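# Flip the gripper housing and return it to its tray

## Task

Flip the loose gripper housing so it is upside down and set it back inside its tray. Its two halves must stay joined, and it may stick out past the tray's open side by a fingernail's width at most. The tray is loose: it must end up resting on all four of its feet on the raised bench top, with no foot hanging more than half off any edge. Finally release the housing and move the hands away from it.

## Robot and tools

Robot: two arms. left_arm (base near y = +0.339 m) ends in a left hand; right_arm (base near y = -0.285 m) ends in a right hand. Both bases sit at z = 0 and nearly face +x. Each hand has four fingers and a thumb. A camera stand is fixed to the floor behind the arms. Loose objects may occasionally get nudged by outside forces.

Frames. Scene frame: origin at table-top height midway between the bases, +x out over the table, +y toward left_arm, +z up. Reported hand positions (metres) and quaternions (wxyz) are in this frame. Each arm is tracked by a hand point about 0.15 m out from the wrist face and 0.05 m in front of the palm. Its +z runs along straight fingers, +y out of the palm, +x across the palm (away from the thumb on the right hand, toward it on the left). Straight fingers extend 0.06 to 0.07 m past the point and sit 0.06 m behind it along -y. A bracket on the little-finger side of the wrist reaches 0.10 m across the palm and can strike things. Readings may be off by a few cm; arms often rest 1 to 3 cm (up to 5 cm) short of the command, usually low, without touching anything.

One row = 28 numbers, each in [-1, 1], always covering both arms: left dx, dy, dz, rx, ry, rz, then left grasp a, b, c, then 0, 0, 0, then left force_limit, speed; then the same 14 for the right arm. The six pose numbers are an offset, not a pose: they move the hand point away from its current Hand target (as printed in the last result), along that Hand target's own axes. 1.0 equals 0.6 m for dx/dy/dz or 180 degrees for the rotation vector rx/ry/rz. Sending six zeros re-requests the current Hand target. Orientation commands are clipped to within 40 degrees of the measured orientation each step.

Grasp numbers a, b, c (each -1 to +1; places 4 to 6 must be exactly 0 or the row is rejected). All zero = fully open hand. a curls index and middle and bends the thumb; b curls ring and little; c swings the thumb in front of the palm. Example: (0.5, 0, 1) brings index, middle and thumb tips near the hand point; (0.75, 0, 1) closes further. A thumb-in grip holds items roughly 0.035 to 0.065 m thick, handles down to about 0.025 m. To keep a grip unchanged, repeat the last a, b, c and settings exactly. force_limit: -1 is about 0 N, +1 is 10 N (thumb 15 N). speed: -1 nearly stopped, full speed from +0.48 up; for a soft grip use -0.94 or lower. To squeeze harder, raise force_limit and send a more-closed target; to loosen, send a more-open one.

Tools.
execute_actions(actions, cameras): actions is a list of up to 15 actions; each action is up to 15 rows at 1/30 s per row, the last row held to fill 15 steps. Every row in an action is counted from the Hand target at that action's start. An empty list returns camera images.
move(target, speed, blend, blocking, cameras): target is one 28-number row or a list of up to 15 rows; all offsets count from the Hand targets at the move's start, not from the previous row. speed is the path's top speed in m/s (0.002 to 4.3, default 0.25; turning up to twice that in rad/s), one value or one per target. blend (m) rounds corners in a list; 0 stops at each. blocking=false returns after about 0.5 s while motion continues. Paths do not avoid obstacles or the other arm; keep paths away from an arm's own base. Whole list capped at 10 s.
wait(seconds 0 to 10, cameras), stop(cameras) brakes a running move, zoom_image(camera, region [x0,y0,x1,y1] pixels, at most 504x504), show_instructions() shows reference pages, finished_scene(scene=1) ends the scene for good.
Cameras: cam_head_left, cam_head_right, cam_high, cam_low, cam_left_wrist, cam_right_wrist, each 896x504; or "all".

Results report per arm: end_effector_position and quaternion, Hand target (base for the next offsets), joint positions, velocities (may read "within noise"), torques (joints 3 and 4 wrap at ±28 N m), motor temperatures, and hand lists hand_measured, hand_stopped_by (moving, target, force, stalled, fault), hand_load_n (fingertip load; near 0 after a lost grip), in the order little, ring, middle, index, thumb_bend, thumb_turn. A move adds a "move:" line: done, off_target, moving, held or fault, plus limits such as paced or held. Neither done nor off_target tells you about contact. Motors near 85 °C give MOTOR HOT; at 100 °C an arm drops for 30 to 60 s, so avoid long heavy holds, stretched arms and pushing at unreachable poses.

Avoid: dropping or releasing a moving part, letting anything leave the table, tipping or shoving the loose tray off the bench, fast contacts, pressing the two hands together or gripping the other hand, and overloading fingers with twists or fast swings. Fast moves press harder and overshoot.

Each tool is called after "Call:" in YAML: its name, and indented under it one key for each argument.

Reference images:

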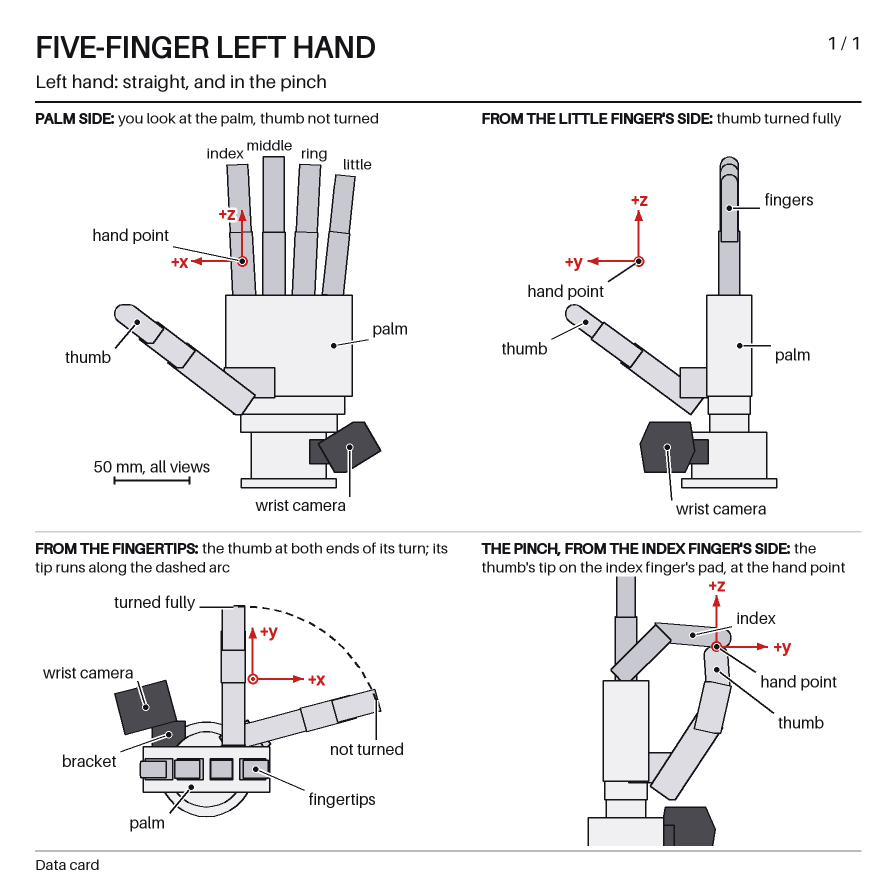

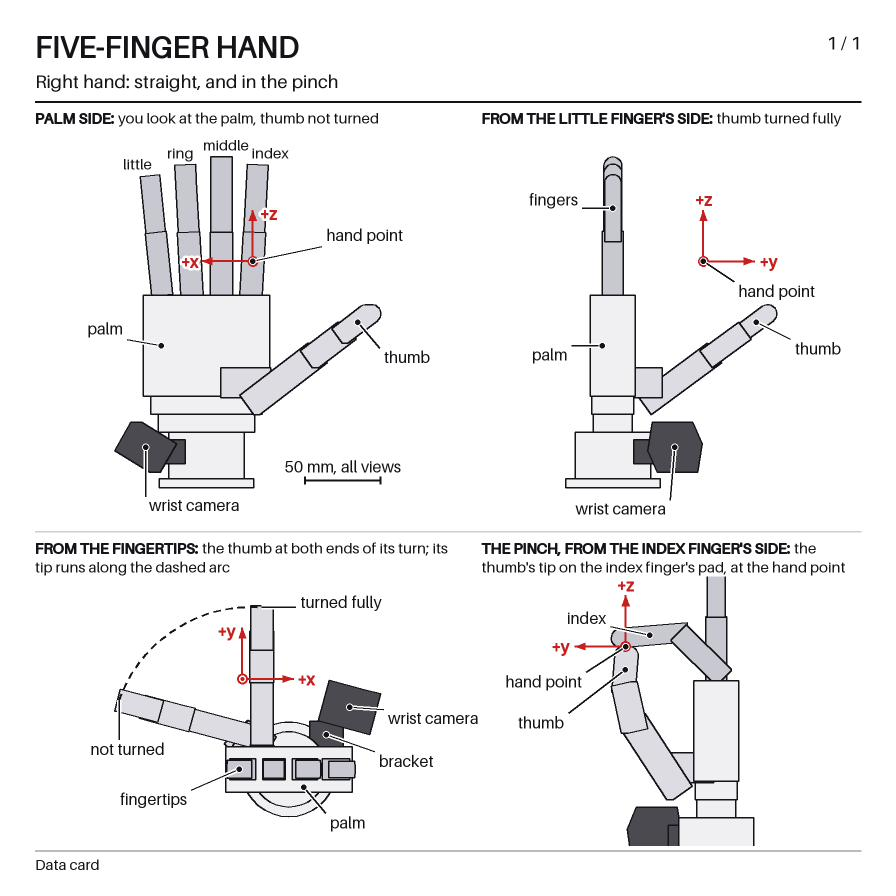

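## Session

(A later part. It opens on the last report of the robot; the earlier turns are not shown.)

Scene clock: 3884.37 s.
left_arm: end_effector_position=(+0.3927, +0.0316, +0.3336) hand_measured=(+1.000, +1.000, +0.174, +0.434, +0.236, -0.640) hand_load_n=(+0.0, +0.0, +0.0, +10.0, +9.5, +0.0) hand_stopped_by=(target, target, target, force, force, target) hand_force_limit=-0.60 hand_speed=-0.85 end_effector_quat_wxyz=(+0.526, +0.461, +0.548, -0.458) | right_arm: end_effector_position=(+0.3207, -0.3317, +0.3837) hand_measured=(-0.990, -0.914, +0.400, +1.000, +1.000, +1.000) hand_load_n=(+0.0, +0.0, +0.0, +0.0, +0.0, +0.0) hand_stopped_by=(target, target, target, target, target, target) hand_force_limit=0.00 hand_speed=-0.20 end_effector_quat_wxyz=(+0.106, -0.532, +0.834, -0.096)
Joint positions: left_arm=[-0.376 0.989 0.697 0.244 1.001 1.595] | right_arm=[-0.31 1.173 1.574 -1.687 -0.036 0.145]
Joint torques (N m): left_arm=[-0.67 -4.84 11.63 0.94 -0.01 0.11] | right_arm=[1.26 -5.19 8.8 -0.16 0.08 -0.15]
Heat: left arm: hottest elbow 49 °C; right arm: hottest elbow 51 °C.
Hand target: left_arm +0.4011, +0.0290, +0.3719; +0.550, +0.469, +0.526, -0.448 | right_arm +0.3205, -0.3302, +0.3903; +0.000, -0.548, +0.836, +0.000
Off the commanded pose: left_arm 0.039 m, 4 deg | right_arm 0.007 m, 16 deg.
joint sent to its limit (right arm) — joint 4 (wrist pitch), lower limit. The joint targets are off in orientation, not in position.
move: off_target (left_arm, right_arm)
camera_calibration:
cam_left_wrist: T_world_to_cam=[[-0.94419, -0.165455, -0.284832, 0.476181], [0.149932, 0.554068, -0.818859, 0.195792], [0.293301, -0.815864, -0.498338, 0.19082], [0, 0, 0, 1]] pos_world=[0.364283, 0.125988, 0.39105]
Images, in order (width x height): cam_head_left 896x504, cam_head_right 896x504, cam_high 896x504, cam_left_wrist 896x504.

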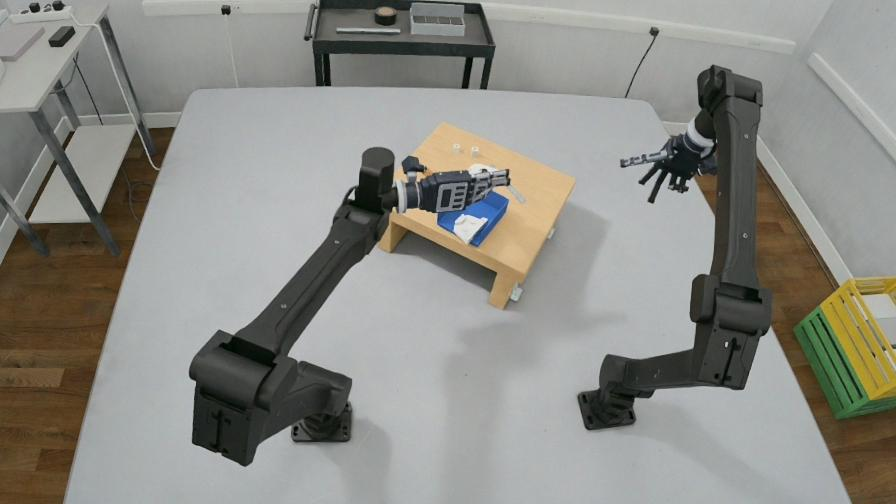

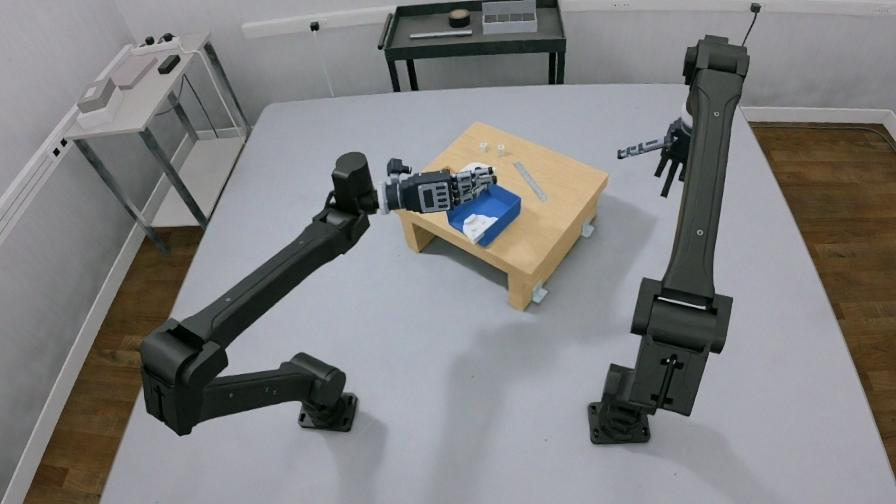

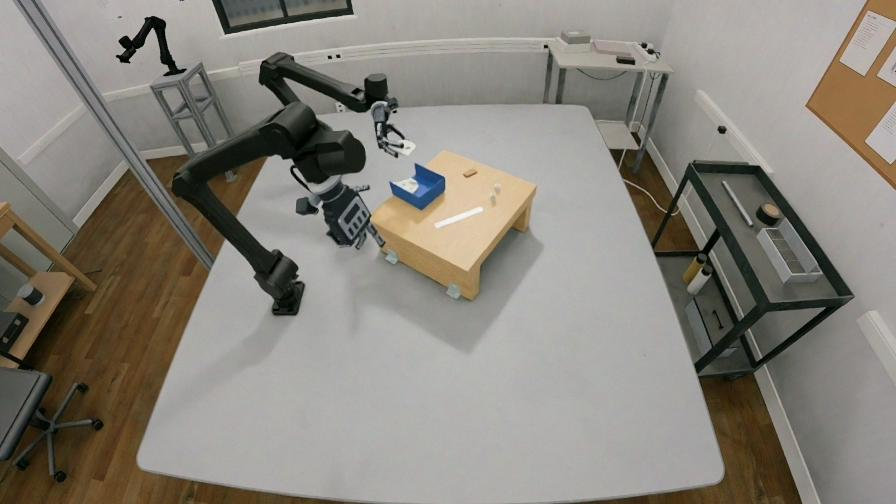

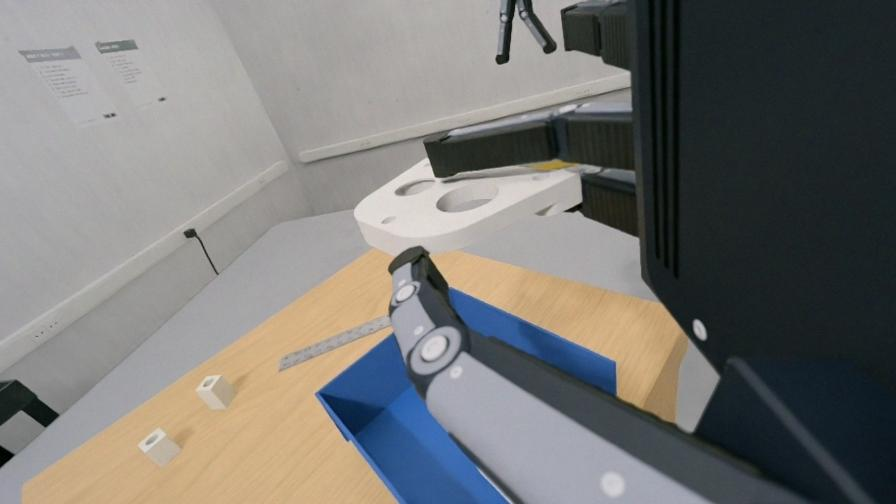

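Call:
move:
  target:
    - [-0.1632,0.0508,-0.2807,-0.0833,0,0, 0.6,-1,0.82,0,0,0, -0.6,-0.85, 0,0,0,0,0,0, 0.1,1,-1,0,0,0, 0.0,-0.2]
  speed: 0.15
  cameras: ["cam_left_wrist","cam_head_left","cam_head_right","cam_high"]

Call:
zoom_image:
  camera: "cam_head_left"
  region: [430, 170, 520, 250]

Call:
zoom_image:
  camera: "cam_head_right"
  region: [435, 170, 525, 250]

Call:
zoom_image:
  camera: "cam_high"
  region: [370, 60, 470, 210]

Scene clock: 4130.10 s.
left_arm: end_effector_position=(+0.4017, +0.1999, +0.4343) hand_measured=(+1.000, +1.000, +0.174, +0.434, +0.236, -0.640) hand_load_n=(+0.0, +0.5, +0.0, +10.0, +9.5, +0.0) hand_stopped_by=(target, target, target, force, force, target) hand_force_limit=-0.60 hand_speed=-0.85 end_effector_quat_wxyz=(+0.592, +0.384, +0.595, -0.384) | right_arm: end_effector_position=(+0.3207, -0.3317, +0.3837) hand_measured=(-0.990, -0.914, +0.400, +1.000, +1.000, +1.000) hand_load_n=(+0.0, +0.0, +0.0, +0.0, +0.0, +0.0) hand_stopped_by=(target, target, target, target, target, target) hand_force_limit=0.00 hand_speed=-0.20 end_effector_quat_wxyz=(+0.106, -0.532, +0.834, -0.096)
Joint positions: left_arm=[0.095 0.755 0.826 -0.08 1.205 1.576] | right_arm=[-0.31 1.173 1.574 -1.687 -0.036 0.145]
Joint torques (N m): left_arm=[-0.67 -1.73 11.89 0.77 0.18 -0.12] | right_arm=[1.26 -5.19 8.8 -0.17 0.08 -0.15]
Motor temperatures (°C): left_arm=[35 35 58 34 38 32] | right_arm=[37 37 51 35 34 34]
Heat: left arm: hottest elbow 58 °C; right arm: hottest elbow 51 °C.
Hand target: left_arm +0.4002, +0.2000, +0.4699; +0.606, +0.393, +0.581, -0.376 | right_arm +0.3205, -0.3302, +0.3903; +0.000, -0.548, +0.836, +0.000
Off the commanded pose: left_arm 0.036 m, 3 deg | right_arm 0.007 m, 16 deg.
joint sent to its limit (right arm) — joint 4 (wrist pitch), lower limit. The joint targets are off in orientation, not in position.
move: off_target (left_arm, right_arm)
camera_calibration:
cam_left_wrist: T_world_to_cam=[[-0.86079, -0.412776, -0.297752, 0.56267], [0.0168846, 0.561538, -0.827278, 0.239322], [0.508679, -0.717141, -0.476397, 0.259803], [0, 0, 0, 1]] pos_world=[0.348144, 0.284183, 0.489291]
Images, in order (width x height): cam_head_left 896x504, cam_head_right 896x504, cam_high 896x504, cam_left_wrist 896x504.

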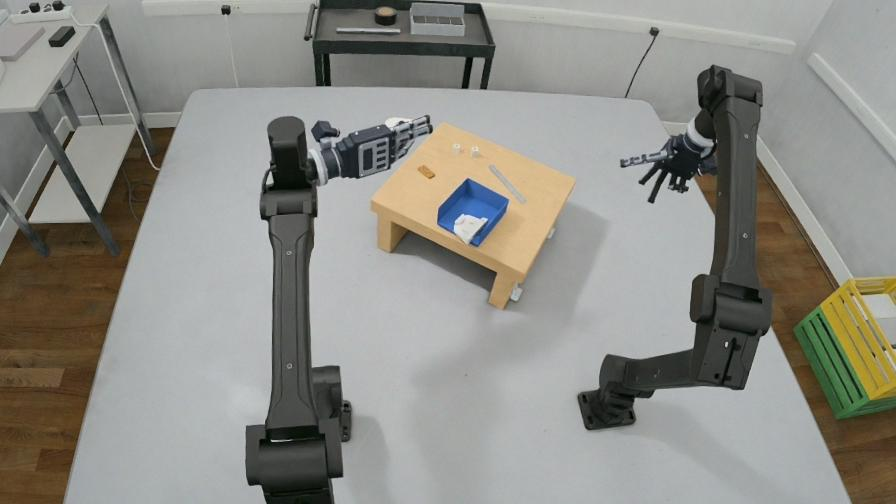

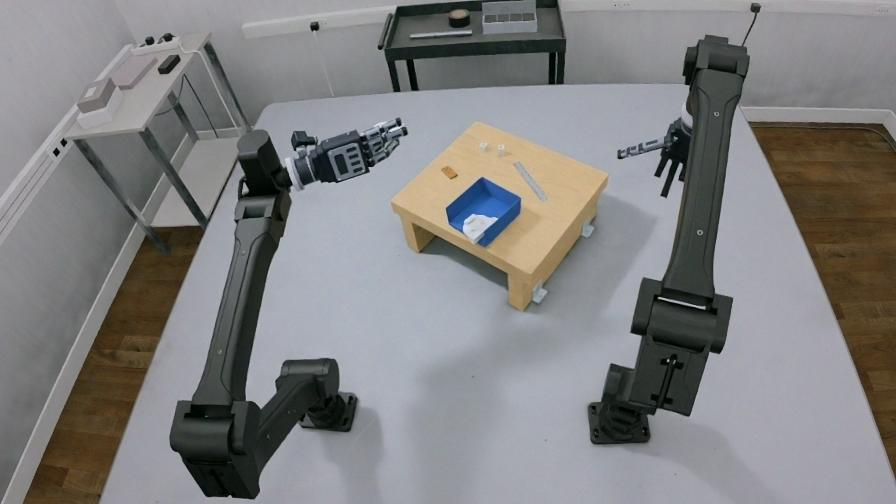

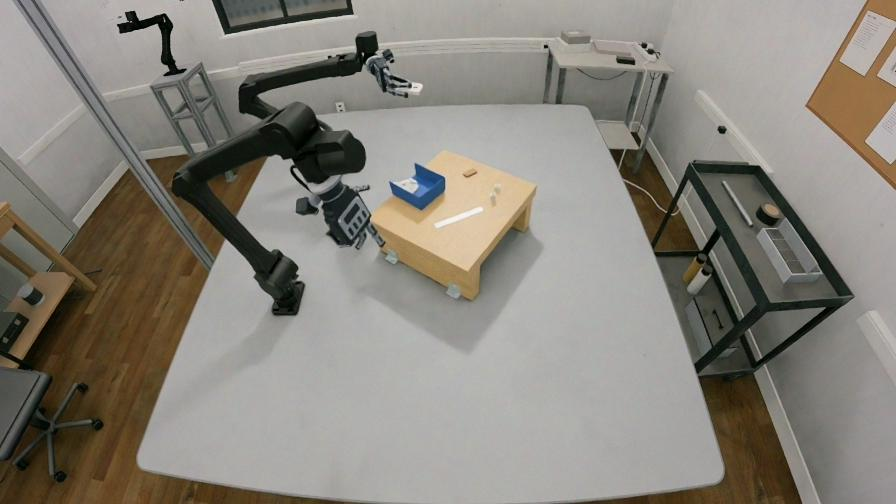

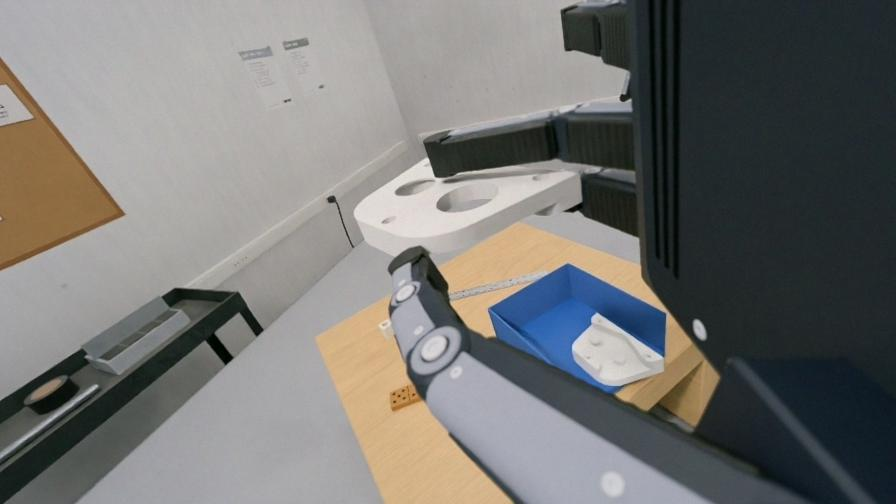

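Scaled by 5.600 from the camera's 896x504 image, which has a finer 1280x720 frame.

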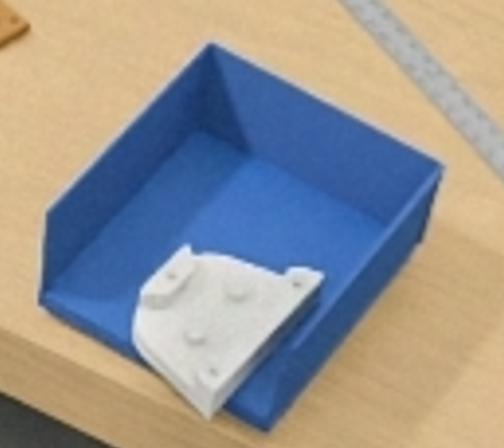

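Scaled by 5.600 from the camera's 896x504 image, which has a finer 1280x720 frame.

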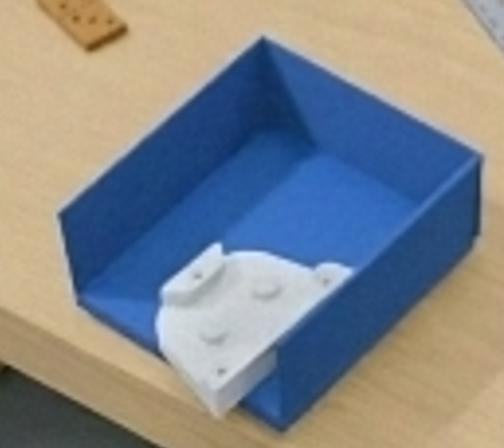

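Scaled by 3.360 from the camera's 896x504 image, which has a finer 1280x720 frame.

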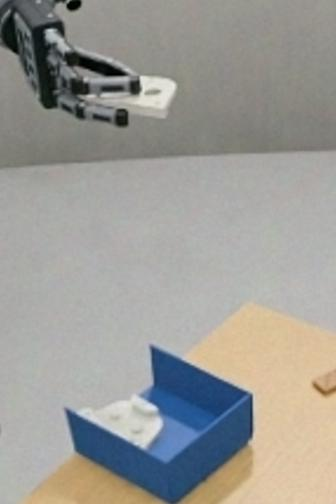

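Call:
move:
  target:
    - [0.0333,0.1252,-0.0353,0,0,0, 0.6,-1,0.82,0,0,0, -0.6,-0.85, -0.2,0.07,-0.02,0,0,0, 0.1,1,-1,0,0,0, 0.0,-0.2]
    - [0.0333,0.1252,-0.0353,0,0,0, 0.6,-1,0.82,0,0,0, -0.6,-0.85, -0.573,0.216,0.0833,0,0,0, 0.1,1,-1,0,0,0, 0.0,-0.2]
  speed: 0.2
  blend: [0.03,0]
  cameras: ["cam_head_left","cam_head_right","cam_high"]

Call:
zoom_image:
  camera: "cam_head_left"
  region: [430, 170, 520, 250]

Call:
zoom_image:
  camera: "cam_head_right"
  region: [435, 170, 525, 250]

Scene clock: 4197.80 s.
left_arm: end_effector_position=(+0.4545, +0.2471, +0.4167) hand_measured=(+1.000, +1.000, +0.174, +0.434, +0.236, -0.640) hand_load_n=(+0.0, +0.0, +0.0, +9.5, +9.5, +0.0) hand_stopped_by=(target, target, target, force, force, target) hand_force_limit=-0.60 hand_speed=-0.85 end_effector_quat_wxyz=(+0.589, +0.379, +0.597, -0.391) | right_arm: end_effector_position=(+0.3308, +0.0325, +0.3197) hand_measured=(-0.990, -0.914, +0.400, +1.000, +1.000, +1.000) hand_load_n=(+0.0, +0.0, +0.0, +0.0, +0.0, +0.0) hand_stopped_by=(target, target, target, target, target, target) hand_force_limit=0.00 hand_speed=-0.20 end_effector_quat_wxyz=(+0.037, -0.553, +0.832, +0.011)
Joint positions: left_arm=[0.241 0.936 0.865 0.074 1.355 1.549] | right_arm=[0.607 1.484 1.675 -1.687 -0.02 1.022]
Joint torques (N m): left_arm=[-0.5 -3.19 12 1.47 0.16 -0.11] | right_arm=[0.32 -9.58 11.54 -0.47 0.02 0.14]
Motor temperatures (°C): left_arm=[35 35 60 34 38 32] | right_arm=[37 37 51 35 34 34]
Heat: left arm: hottest elbow 60 °C; right arm: hottest elbow 51 °C.
Hand target: left_arm +0.4608, +0.2500, +0.4526; +0.606, +0.393, +0.580, -0.376 | right_arm +0.3390, +0.0367, +0.3401; +0.000, -0.548, +0.836, +0.000
Off the commanded pose: left_arm 0.037 m, 4 deg | right_arm 0.022 m, 4 deg.
joint sent to its limit (right arm) — joint 4 (wrist pitch), lower limit. The joint targets are off in orientation, not in position.
move: off_target (left_arm, right_arm)
Images, in order (width x height): cam_head_left 896x504, cam_head_right 896x504, cam_high 896x504.

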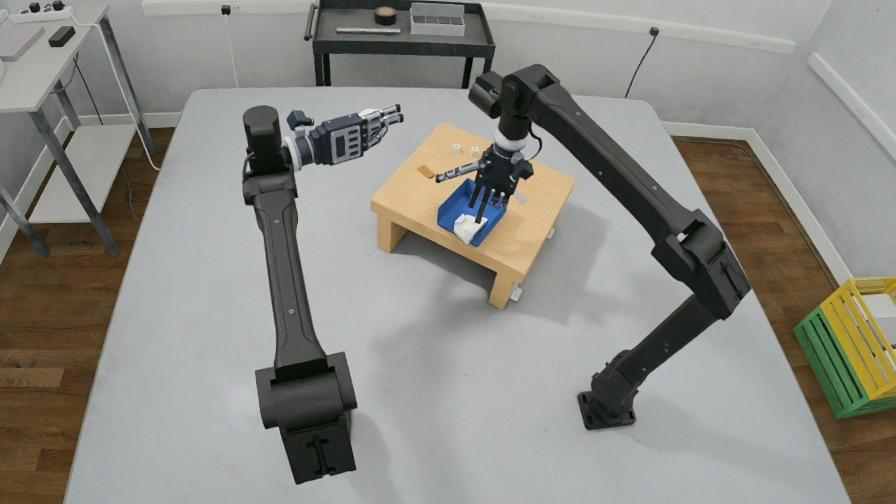

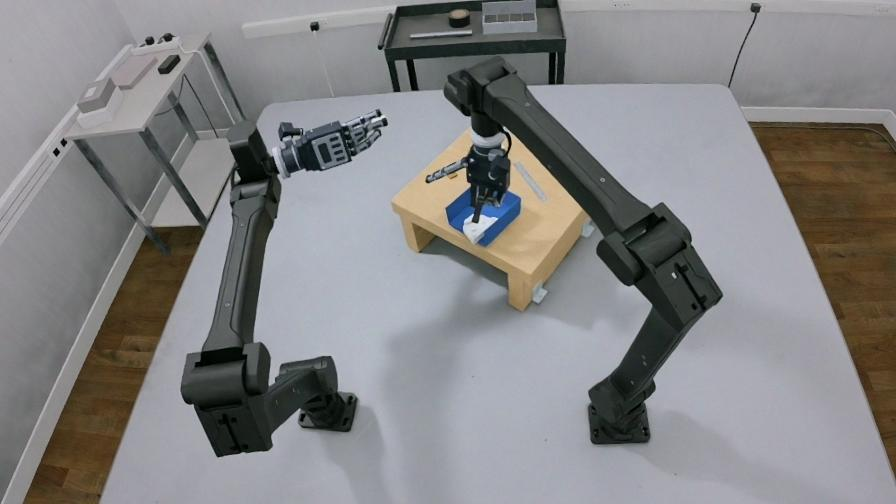

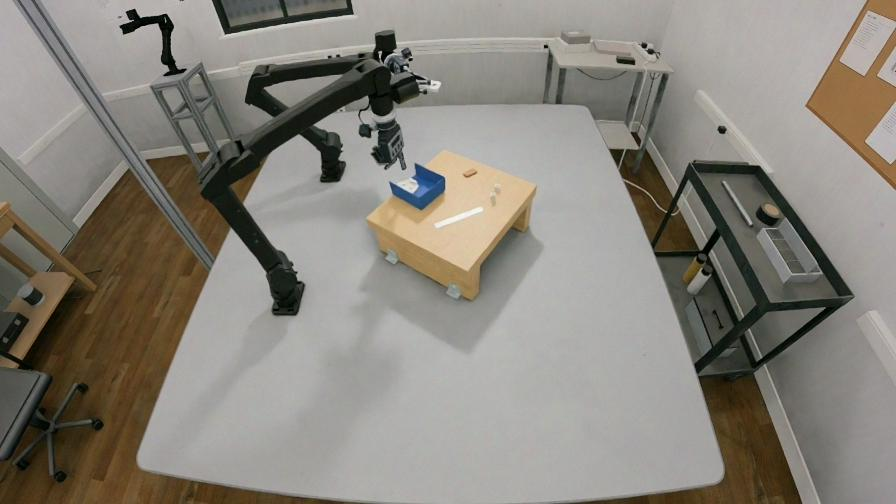

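Scaled by 5.600 from the camera's 896x504 image, which has a finer 1280x720 frame.

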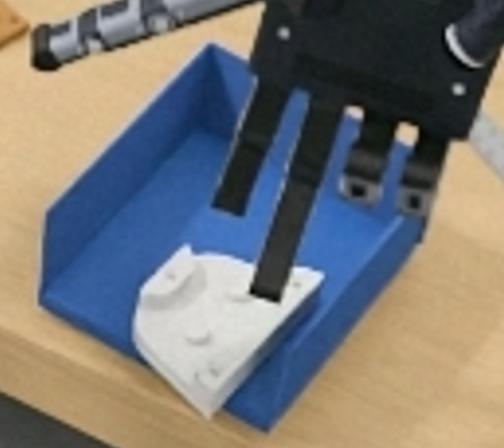

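Scaled by 5.600 from the camera's 896x504 image, which has a finer 1280x720 frame.

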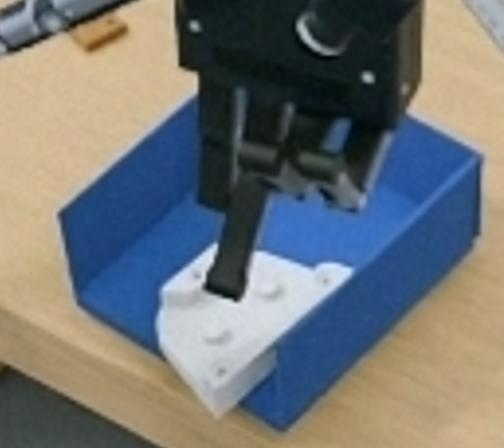

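Call:
move:
  target:
    - [0,0,0,0,0,0, 0.6,-1,0.82,0,0,0, -0.6,-0.85, -0.0016,-0.0066,0.095,0,0,0, 0.1,1,-1,0,0,0, 0.0,-0.2]
  speed: 0.06
  cameras: ["cam_head_left","cam_head_right"]

Call:
zoom_image:
  camera: "cam_head_left"
  region: [430, 170, 520, 250]

Call:
zoom_image:
  camera: "cam_head_right"
  region: [435, 170, 525, 250]

Scene clock: 4219.20 s.
left_arm: end_effector_position=(+0.4545, +0.2471, +0.4167) hand_measured=(+1.000, +1.000, +0.174, +0.434, +0.236, -0.640) hand_load_n=(+0.0, +0.0, +0.0, +10.0, +9.0, -0.5) hand_stopped_by=(target, target, target, force, force, target) hand_force_limit=-0.60 hand_speed=-0.85 end_effector_quat_wxyz=(+0.589, +0.379, +0.597, -0.391) | right_arm: end_effector_position=(+0.3391, +0.0341, +0.2881) hand_measured=(-0.990, -0.914, +0.400, +1.000, +1.000, +1.000) hand_load_n=(+0.0, +0.0, +0.0, +0.0, +0.0, +0.0) hand_stopped_by=(target, target, target, target, target, target) hand_force_limit=0.00 hand_speed=-0.20 end_effector_quat_wxyz=(+0.001, -0.553, +0.833, +0.001)
Joint positions: left_arm=[0.241 0.936 0.865 0.074 1.355 1.549] | right_arm=[0.607 1.543 1.662 -1.687 -0.001 1.022]
Joint torques (N m): left_arm=[-0.44 -3.25 12 1.46 0.16 -0.1] | right_arm=[0.56 -9.99 7.42 -0.01 0.07 0.09]
Motor temperatures (°C): left_arm=[35 35 60 34 38 32] | right_arm=[37 38 52 35 34 34]
Heat: left arm: hottest elbow 60 °C; right arm: hottest elbow 52 °C.
Hand target: left_arm +0.4608, +0.2500, +0.4526; +0.606, +0.393, +0.580, -0.376 | right_arm +0.3430, +0.0359, +0.2830; +0.000, -0.548, +0.836, +0.000
Off the commanded pose: left_arm 0.037 m, 4 deg | right_arm 0.007 m, 1 deg.
move: off_target (left_arm)
Images, in order (width x height): cam_head_left 896x504, cam_head_right 896x504.

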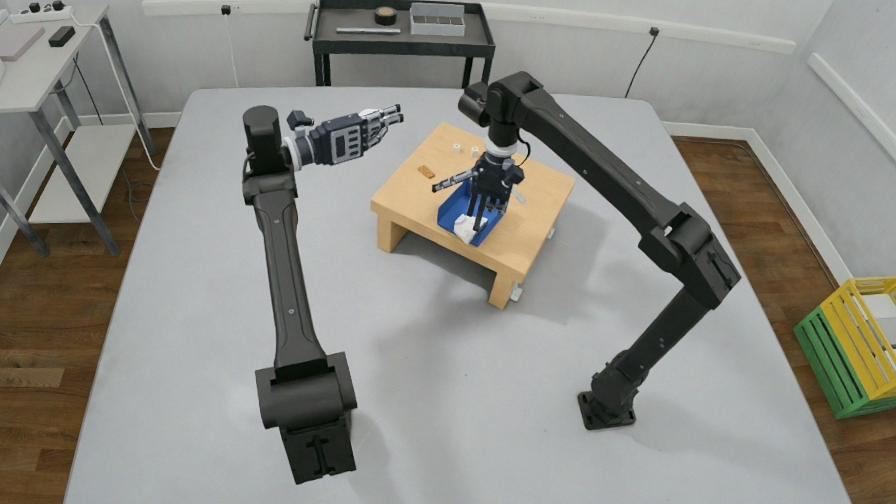

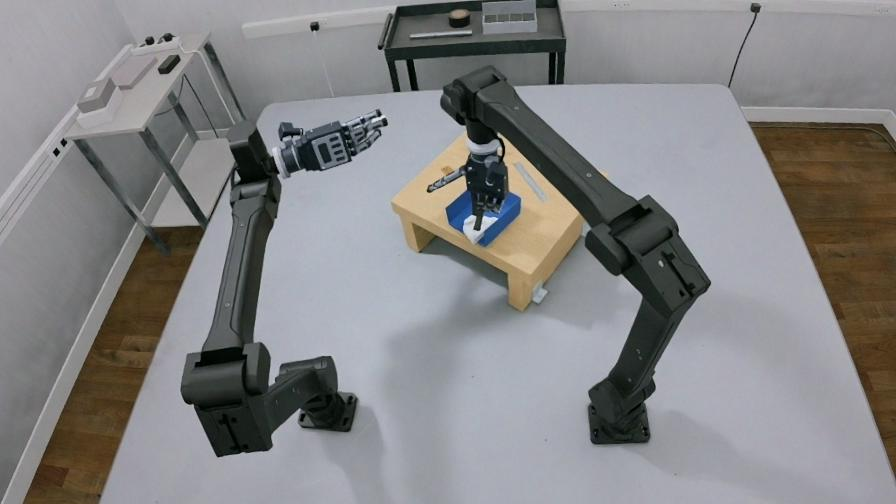

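Scaled by 5.600 from the camera's 896x504 image, which has a finer 1280x720 frame.

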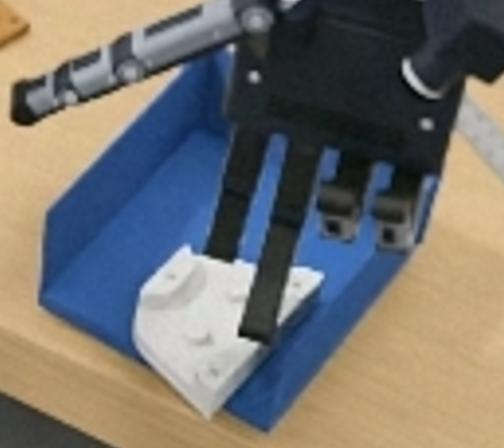

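Scaled by 5.600 from the camera's 896x504 image, which has a finer 1280x720 frame.

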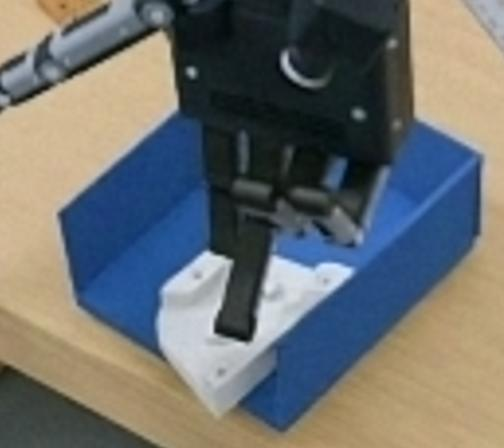

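Call:
move:
  target:
    - [0,0,0,0,0,0, 0.6,-1,0.82,0,0,0, -0.6,-0.85, 0.0,0.0,0.055,0,0,0, 0.1,1,-1,0,0,0, 0.0,-0.2]
  speed: 0.05
  cameras: ["cam_head_left","cam_head_right"]

Call:
zoom_image:
  camera: "cam_head_left"
  region: [430, 170, 520, 250]

Call:
zoom_image:
  camera: "cam_head_right"
  region: [435, 170, 525, 250]

Scene clock: 4233.47 s.
left_arm: end_effector_position=(+0.4545, +0.2471, +0.4167) hand_measured=(+1.000, +1.000, +0.174, +0.434, +0.236, -0.640) hand_load_n=(+0.0, +0.0, +0.0, +10.0, +9.5, +0.0) hand_stopped_by=(target, target, target, force, force, target) hand_force_limit=-0.60 hand_speed=-0.85 end_effector_quat_wxyz=(+0.589, +0.379, +0.597, -0.391) | right_arm: end_effector_position=(+0.3403, +0.0350, +0.2568) hand_measured=(-0.990, -0.914, +0.400, +1.000, +1.000, +1.000) hand_load_n=(+0.0, +0.0, +0.0, -0.5, +0.0, +0.0) hand_stopped_by=(target, target, target, target, target, target) hand_force_limit=0.00 hand_speed=-0.20 end_effector_quat_wxyz=(+0.000, -0.553, +0.833, +0.001)
Joint positions: left_arm=[0.241 0.936 0.865 0.074 1.355 1.549] | right_arm=[0.607 1.542 1.578 -1.607 -0.001 1.022]
Joint torques (N m): left_arm=[-0.5 -3.19 12.04 1.44 0.17 -0.11] | right_arm=[0.44 -9.88 6.56 0.21 0.07 0.09]
Motor temperatures (°C): left_arm=[35 35 60 34 38 32] | right_arm=[37 38 53 35 34 34]
Heat: left arm: hottest elbow 60 °C; right arm: hottest elbow 53 °C.
Hand target: left_arm +0.4608, +0.2500, +0.4526; +0.606, +0.393, +0.580, -0.376 | right_arm +0.3430, +0.0359, +0.2502; +0.000, -0.548, +0.836, +0.000
Off the commanded pose: left_arm 0.037 m, 4 deg | right_arm 0.007 m, 1 deg.
move: off_target (left_arm)
Images, in order (width x height): cam_head_left 896x504, cam_head_right 896x504.

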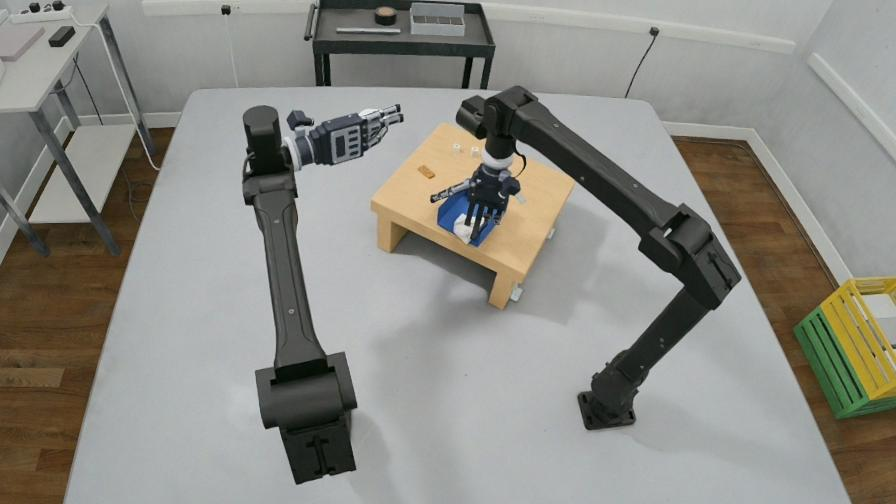

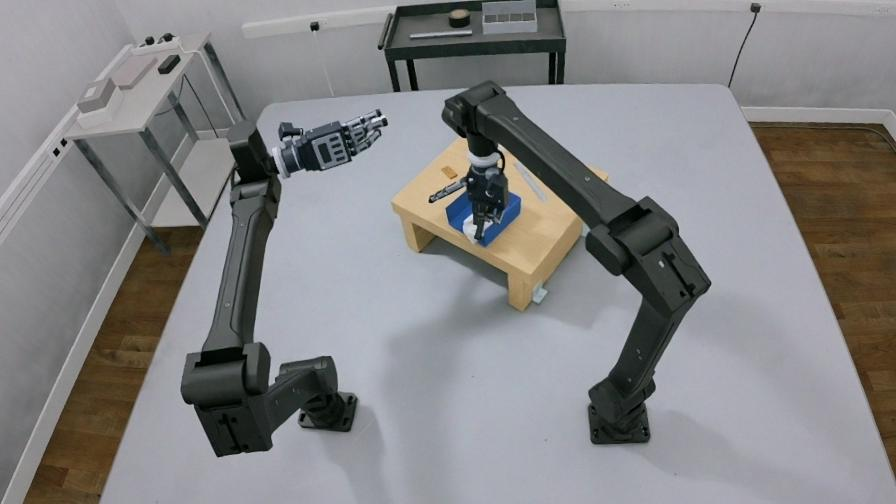

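Scaled by 5.600 from the camera's 896x504 image, which has a finer 1280x720 frame.

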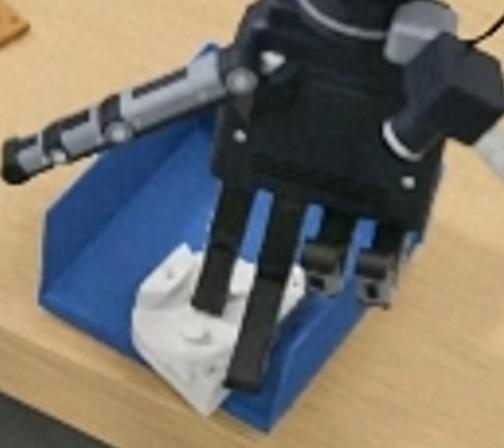

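Scaled by 5.600 from the camera's 896x504 image, which has a finer 1280x720 frame.

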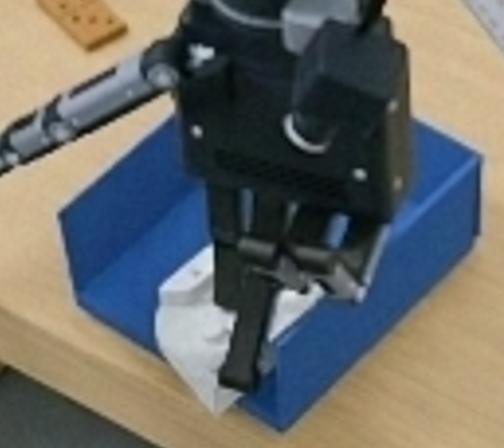

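Call:
move:
  target:
    - [0,0,0,0,0,0, 0.6,-1,0.82,0,0,0, -0.6,-0.85, 0.0,0.0,0.015,0,0,0, 0.1,1,-1,0,0,0, 0.0,-0.2]
  speed: 0.05

Scene clock: 4239.63 s.
left_arm: end_effector_position=(+0.4545, +0.2471, +0.4167) hand_measured=(+1.000, +1.000, +0.174, +0.434, +0.236, -0.640) hand_load_n=(+0.0, +0.0, +0.5, +10.0, +9.0, -0.5) hand_stopped_by=(target, target, target, force, force, target) hand_force_limit=-0.60 hand_speed=-0.85 end_effector_quat_wxyz=(+0.589, +0.379, +0.597, -0.391) | right_arm: end_effector_position=(+0.3400, +0.0348, +0.2555) hand_measured=(-0.990, -0.914, +0.400, +1.000, +1.000, +1.000) hand_load_n=(+0.0, +0.0, +0.0, -0.5, +0.0, +0.0) hand_stopped_by=(target, target, target, target, target, target) hand_force_limit=0.00 hand_speed=-0.20 end_effector_quat_wxyz=(+0.007, -0.553, +0.833, +0.001)
Joint positions: left_arm=[0.241 0.936 0.865 0.074 1.355 1.549] | right_arm=[0.607 1.531 1.562 -1.588 -0.001 1.022]
Joint torques (N m): left_arm=[-0.44 -3.19 11.99 1.46 0.17 -0.11] | right_arm=[0.5 -9.11 5.97 0.4 0.08 0.09]
Motor temperatures (°C): left_arm=[35 35 60 34 38 32] | right_arm=[37 38 52 35 34 34]
Heat: left arm: hottest elbow 60 °C; right arm: hottest elbow 52 °C.
Hand target: left_arm +0.4608, +0.2500, +0.4526; +0.606, +0.393, +0.580, -0.376 | right_arm +0.3429, +0.0359, +0.2410; +0.000, -0.548, +0.836, +0.000
Off the commanded pose: left_arm 0.037 m, 4 deg | right_arm 0.015 m, 1 deg.
move: off_target (left_arm, right_arm)

Call:
move:
  target:
    - [0,0,0,0,0,0, 0.6,-1,0.82,0,0,0, -0.6,-0.85, -0.0129,-0.038,0.0,0,0,0, 0.1,1,-1,0,0,0, 0.0,-0.2]
  speed: 0.05
  cameras: ["cam_head_left","cam_head_right"]

Call:
zoom_image:
  camera: "cam_head_left"
  region: [430, 170, 520, 250]

Call:
zoom_image:
  camera: "cam_head_right"
  region: [435, 170, 525, 250]

Scene clock: 4251.37 s.
left_arm: end_effector_position=(+0.4545, +0.2471, +0.4167) hand_measured=(+1.000, +1.000, +0.174, +0.434, +0.236, -0.640) hand_load_n=(+0.0, +0.0, +0.0, +10.0, +9.0, +0.0) hand_stopped_by=(target, target, target, force, force, target) hand_force_limit=-0.60 hand_speed=-0.85 end_effector_quat_wxyz=(+0.589, +0.379, +0.597, -0.391) | right_arm: end_effector_position=(+0.3498, +0.0317, +0.2557) hand_measured=(-0.990, -0.914, +0.400, +1.000, +1.000, +1.000) hand_load_n=(+0.5, +0.0, +0.0, -1.5, +0.0, +0.0) hand_stopped_by=(target, target, target, target, target, target) hand_force_limit=0.00 hand_speed=-0.20 end_effector_quat_wxyz=(+0.008, -0.550, +0.835, +0.004)
Joint positions: left_arm=[0.241 0.936 0.865 0.074 1.355 1.549] | right_arm=[0.586 1.545 1.578 -1.588 -0.009 1.008]
Joint torques (N m): left_arm=[-0.44 -3.08 12.03 1.46 0.17 -0.1] | right_arm=[-0.62 -7 9.11 0.14 0.32 -0.12]
Motor temperatures (°C): left_arm=[35 35 60 34 38 32] | right_arm=[37 38 52 35 34 34]
Heat: left arm: hottest elbow 60 °C; right arm: hottest elbow 52 °C.
Hand target: left_arm +0.4608, +0.2500, +0.4526; +0.606, +0.393, +0.580, -0.376 | right_arm +0.3670, +0.0338, +0.2411; +0.000, -0.548, +0.836, +0.000
Off the commanded pose: left_arm 0.037 m, 4 deg | right_arm 0.023 m, 1 deg.
move: off_target (left_arm, right_arm)
Images, in order (width x height): cam_head_left 896x504, cam_head_right 896x504.

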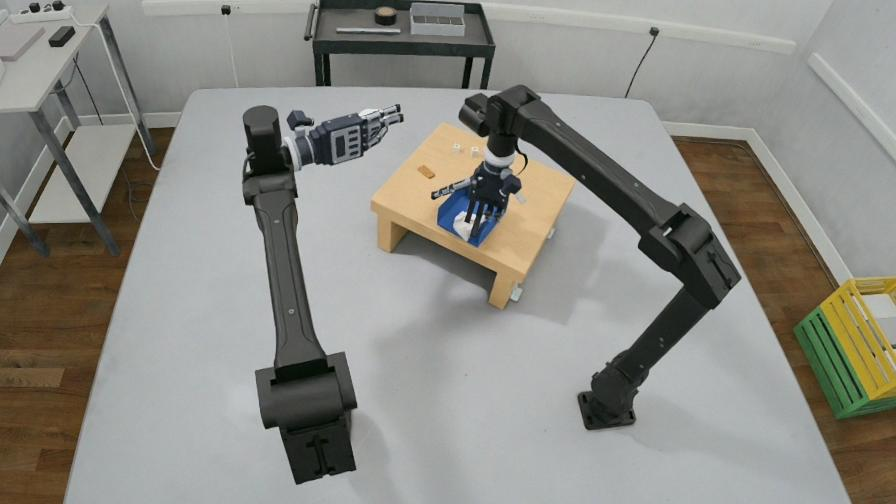

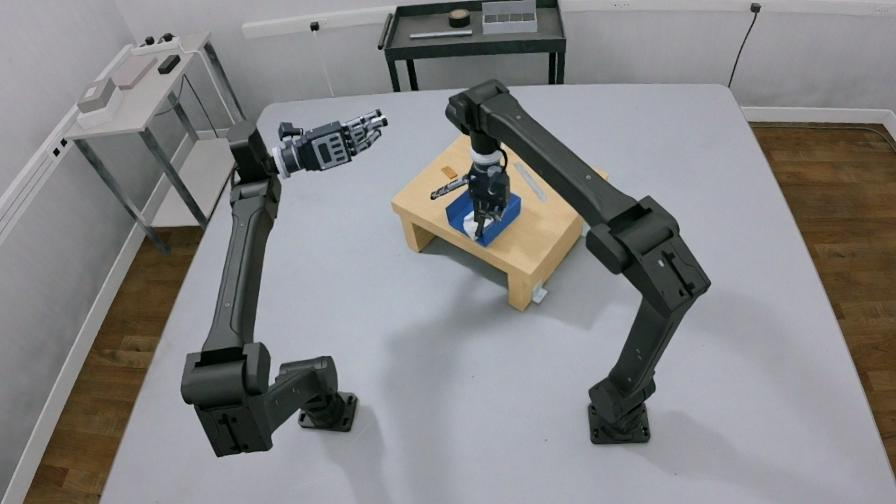

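Scaled by 5.600 from the camera's 896x504 image, which has a finer 1280x720 frame.

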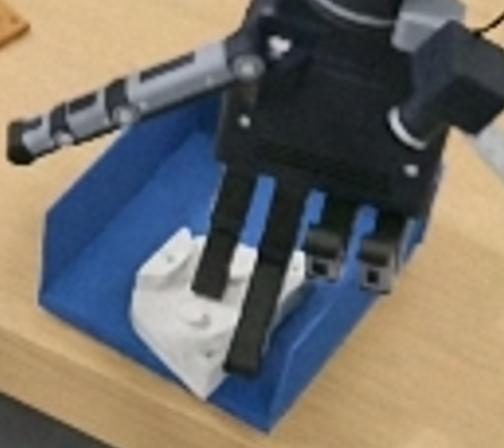

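Scaled by 5.600 from the camera's 896x504 image, which has a finer 1280x720 frame.

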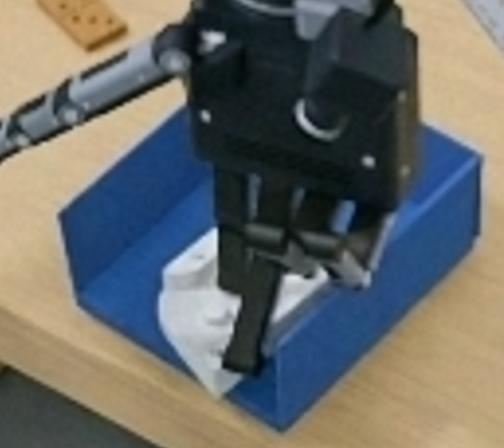

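Call:
move:
  target:
    - [0,0,0,0,0,0, 0.6,-1,0.82,0,0,0, -0.6,-0.85, -0.0139,-0.0194,0.0,0,0,0, 0.1,1,-1,0,0,0, 0.0,-0.2]
  speed: 0.05
  cameras: ["cam_head_left","cam_head_right"]

Call:
zoom_image:
  camera: "cam_head_left"
  region: [430, 170, 520, 250]

Call:
zoom_image:
  camera: "cam_head_right"
  region: [435, 170, 525, 250]

Scene clock: 4262.33 s.
left_arm: end_effector_position=(+0.4545, +0.2471, +0.4167) hand_measured=(+1.000, +1.000, +0.174, +0.434, +0.236, -0.640) hand_load_n=(+0.0, +0.0, +0.0, +10.0, +9.0, -0.5) hand_stopped_by=(target, target, target, force, force, target) hand_force_limit=-0.60 hand_speed=-0.85 end_effector_quat_wxyz=(+0.589, +0.379, +0.597, -0.391) | right_arm: end_effector_position=(+0.3657, +0.0351, +0.2557) hand_measured=(-0.990, -0.914, +0.400, +1.000, +1.000, +1.000) hand_load_n=(+0.0, +0.0, +0.0, -1.5, +0.0, +0.0) hand_stopped_by=(target, target, target, target, target, target) hand_force_limit=0.00 hand_speed=-0.20 end_effector_quat_wxyz=(+0.011, -0.549, +0.836, +0.004)
Joint positions: left_arm=[0.241 0.936 0.865 0.074 1.355 1.549] | right_arm=[0.574 1.58 1.619 -1.588 -0.008 0.998]
Joint torques (N m): left_arm=[-0.32 -3.08 11.99 1.5 0.16 -0.1] | right_arm=[-0.44 -7.47 9.32 -0.1 0.3 -0.07]
Motor temperatures (°C): left_arm=[35 35 60 34 38 32] | right_arm=[37 38 52 35 34 34]
Heat: left arm: hottest elbow 60 °C; right arm: hottest elbow 52 °C.
Hand target: left_arm +0.4608, +0.2500, +0.4526; +0.606, +0.393, +0.580, -0.376 | right_arm +0.3811, +0.0368, +0.2411; +0.000, -0.548, +0.837, +0.000
Off the commanded pose: left_arm 0.037 m, 4 deg | right_arm 0.021 m, 1 deg.
move: off_target (left_arm, right_arm)
Images, in order (width x height): cam_head_left 896x504, cam_head_right 896x504.

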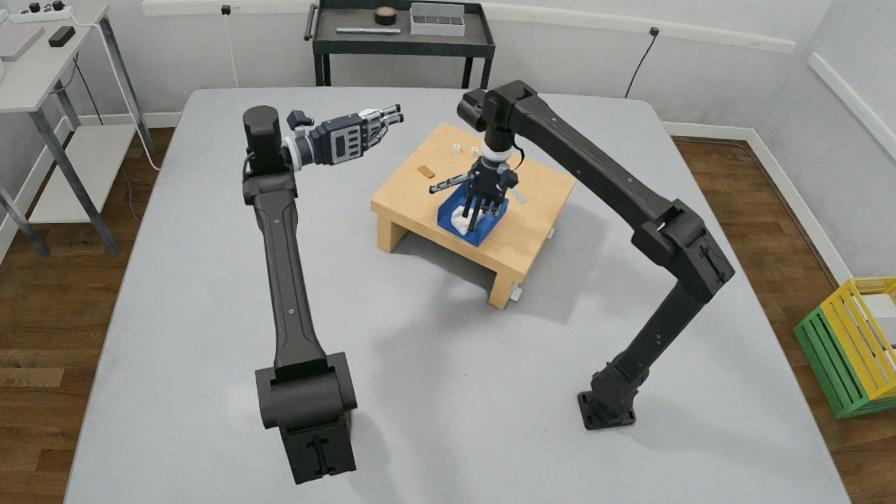

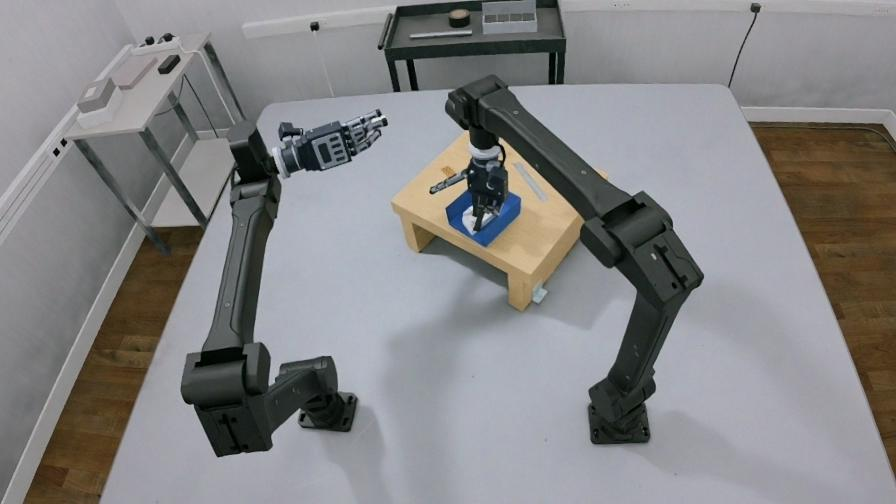

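Scaled by 5.600 from the camera's 896x504 image, which has a finer 1280x720 frame.

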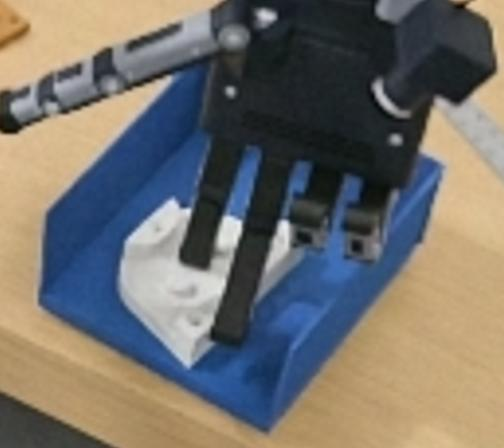

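Scaled by 5.600 from the camera's 896x504 image, which has a finer 1280x720 frame.

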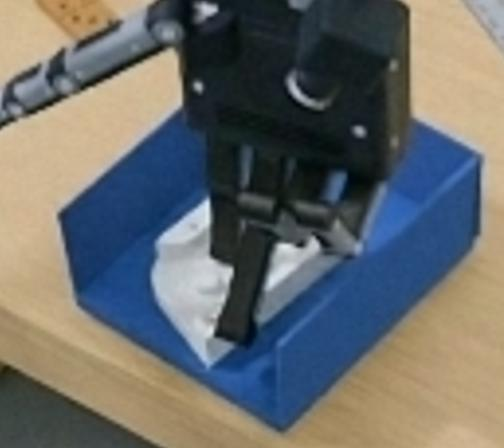

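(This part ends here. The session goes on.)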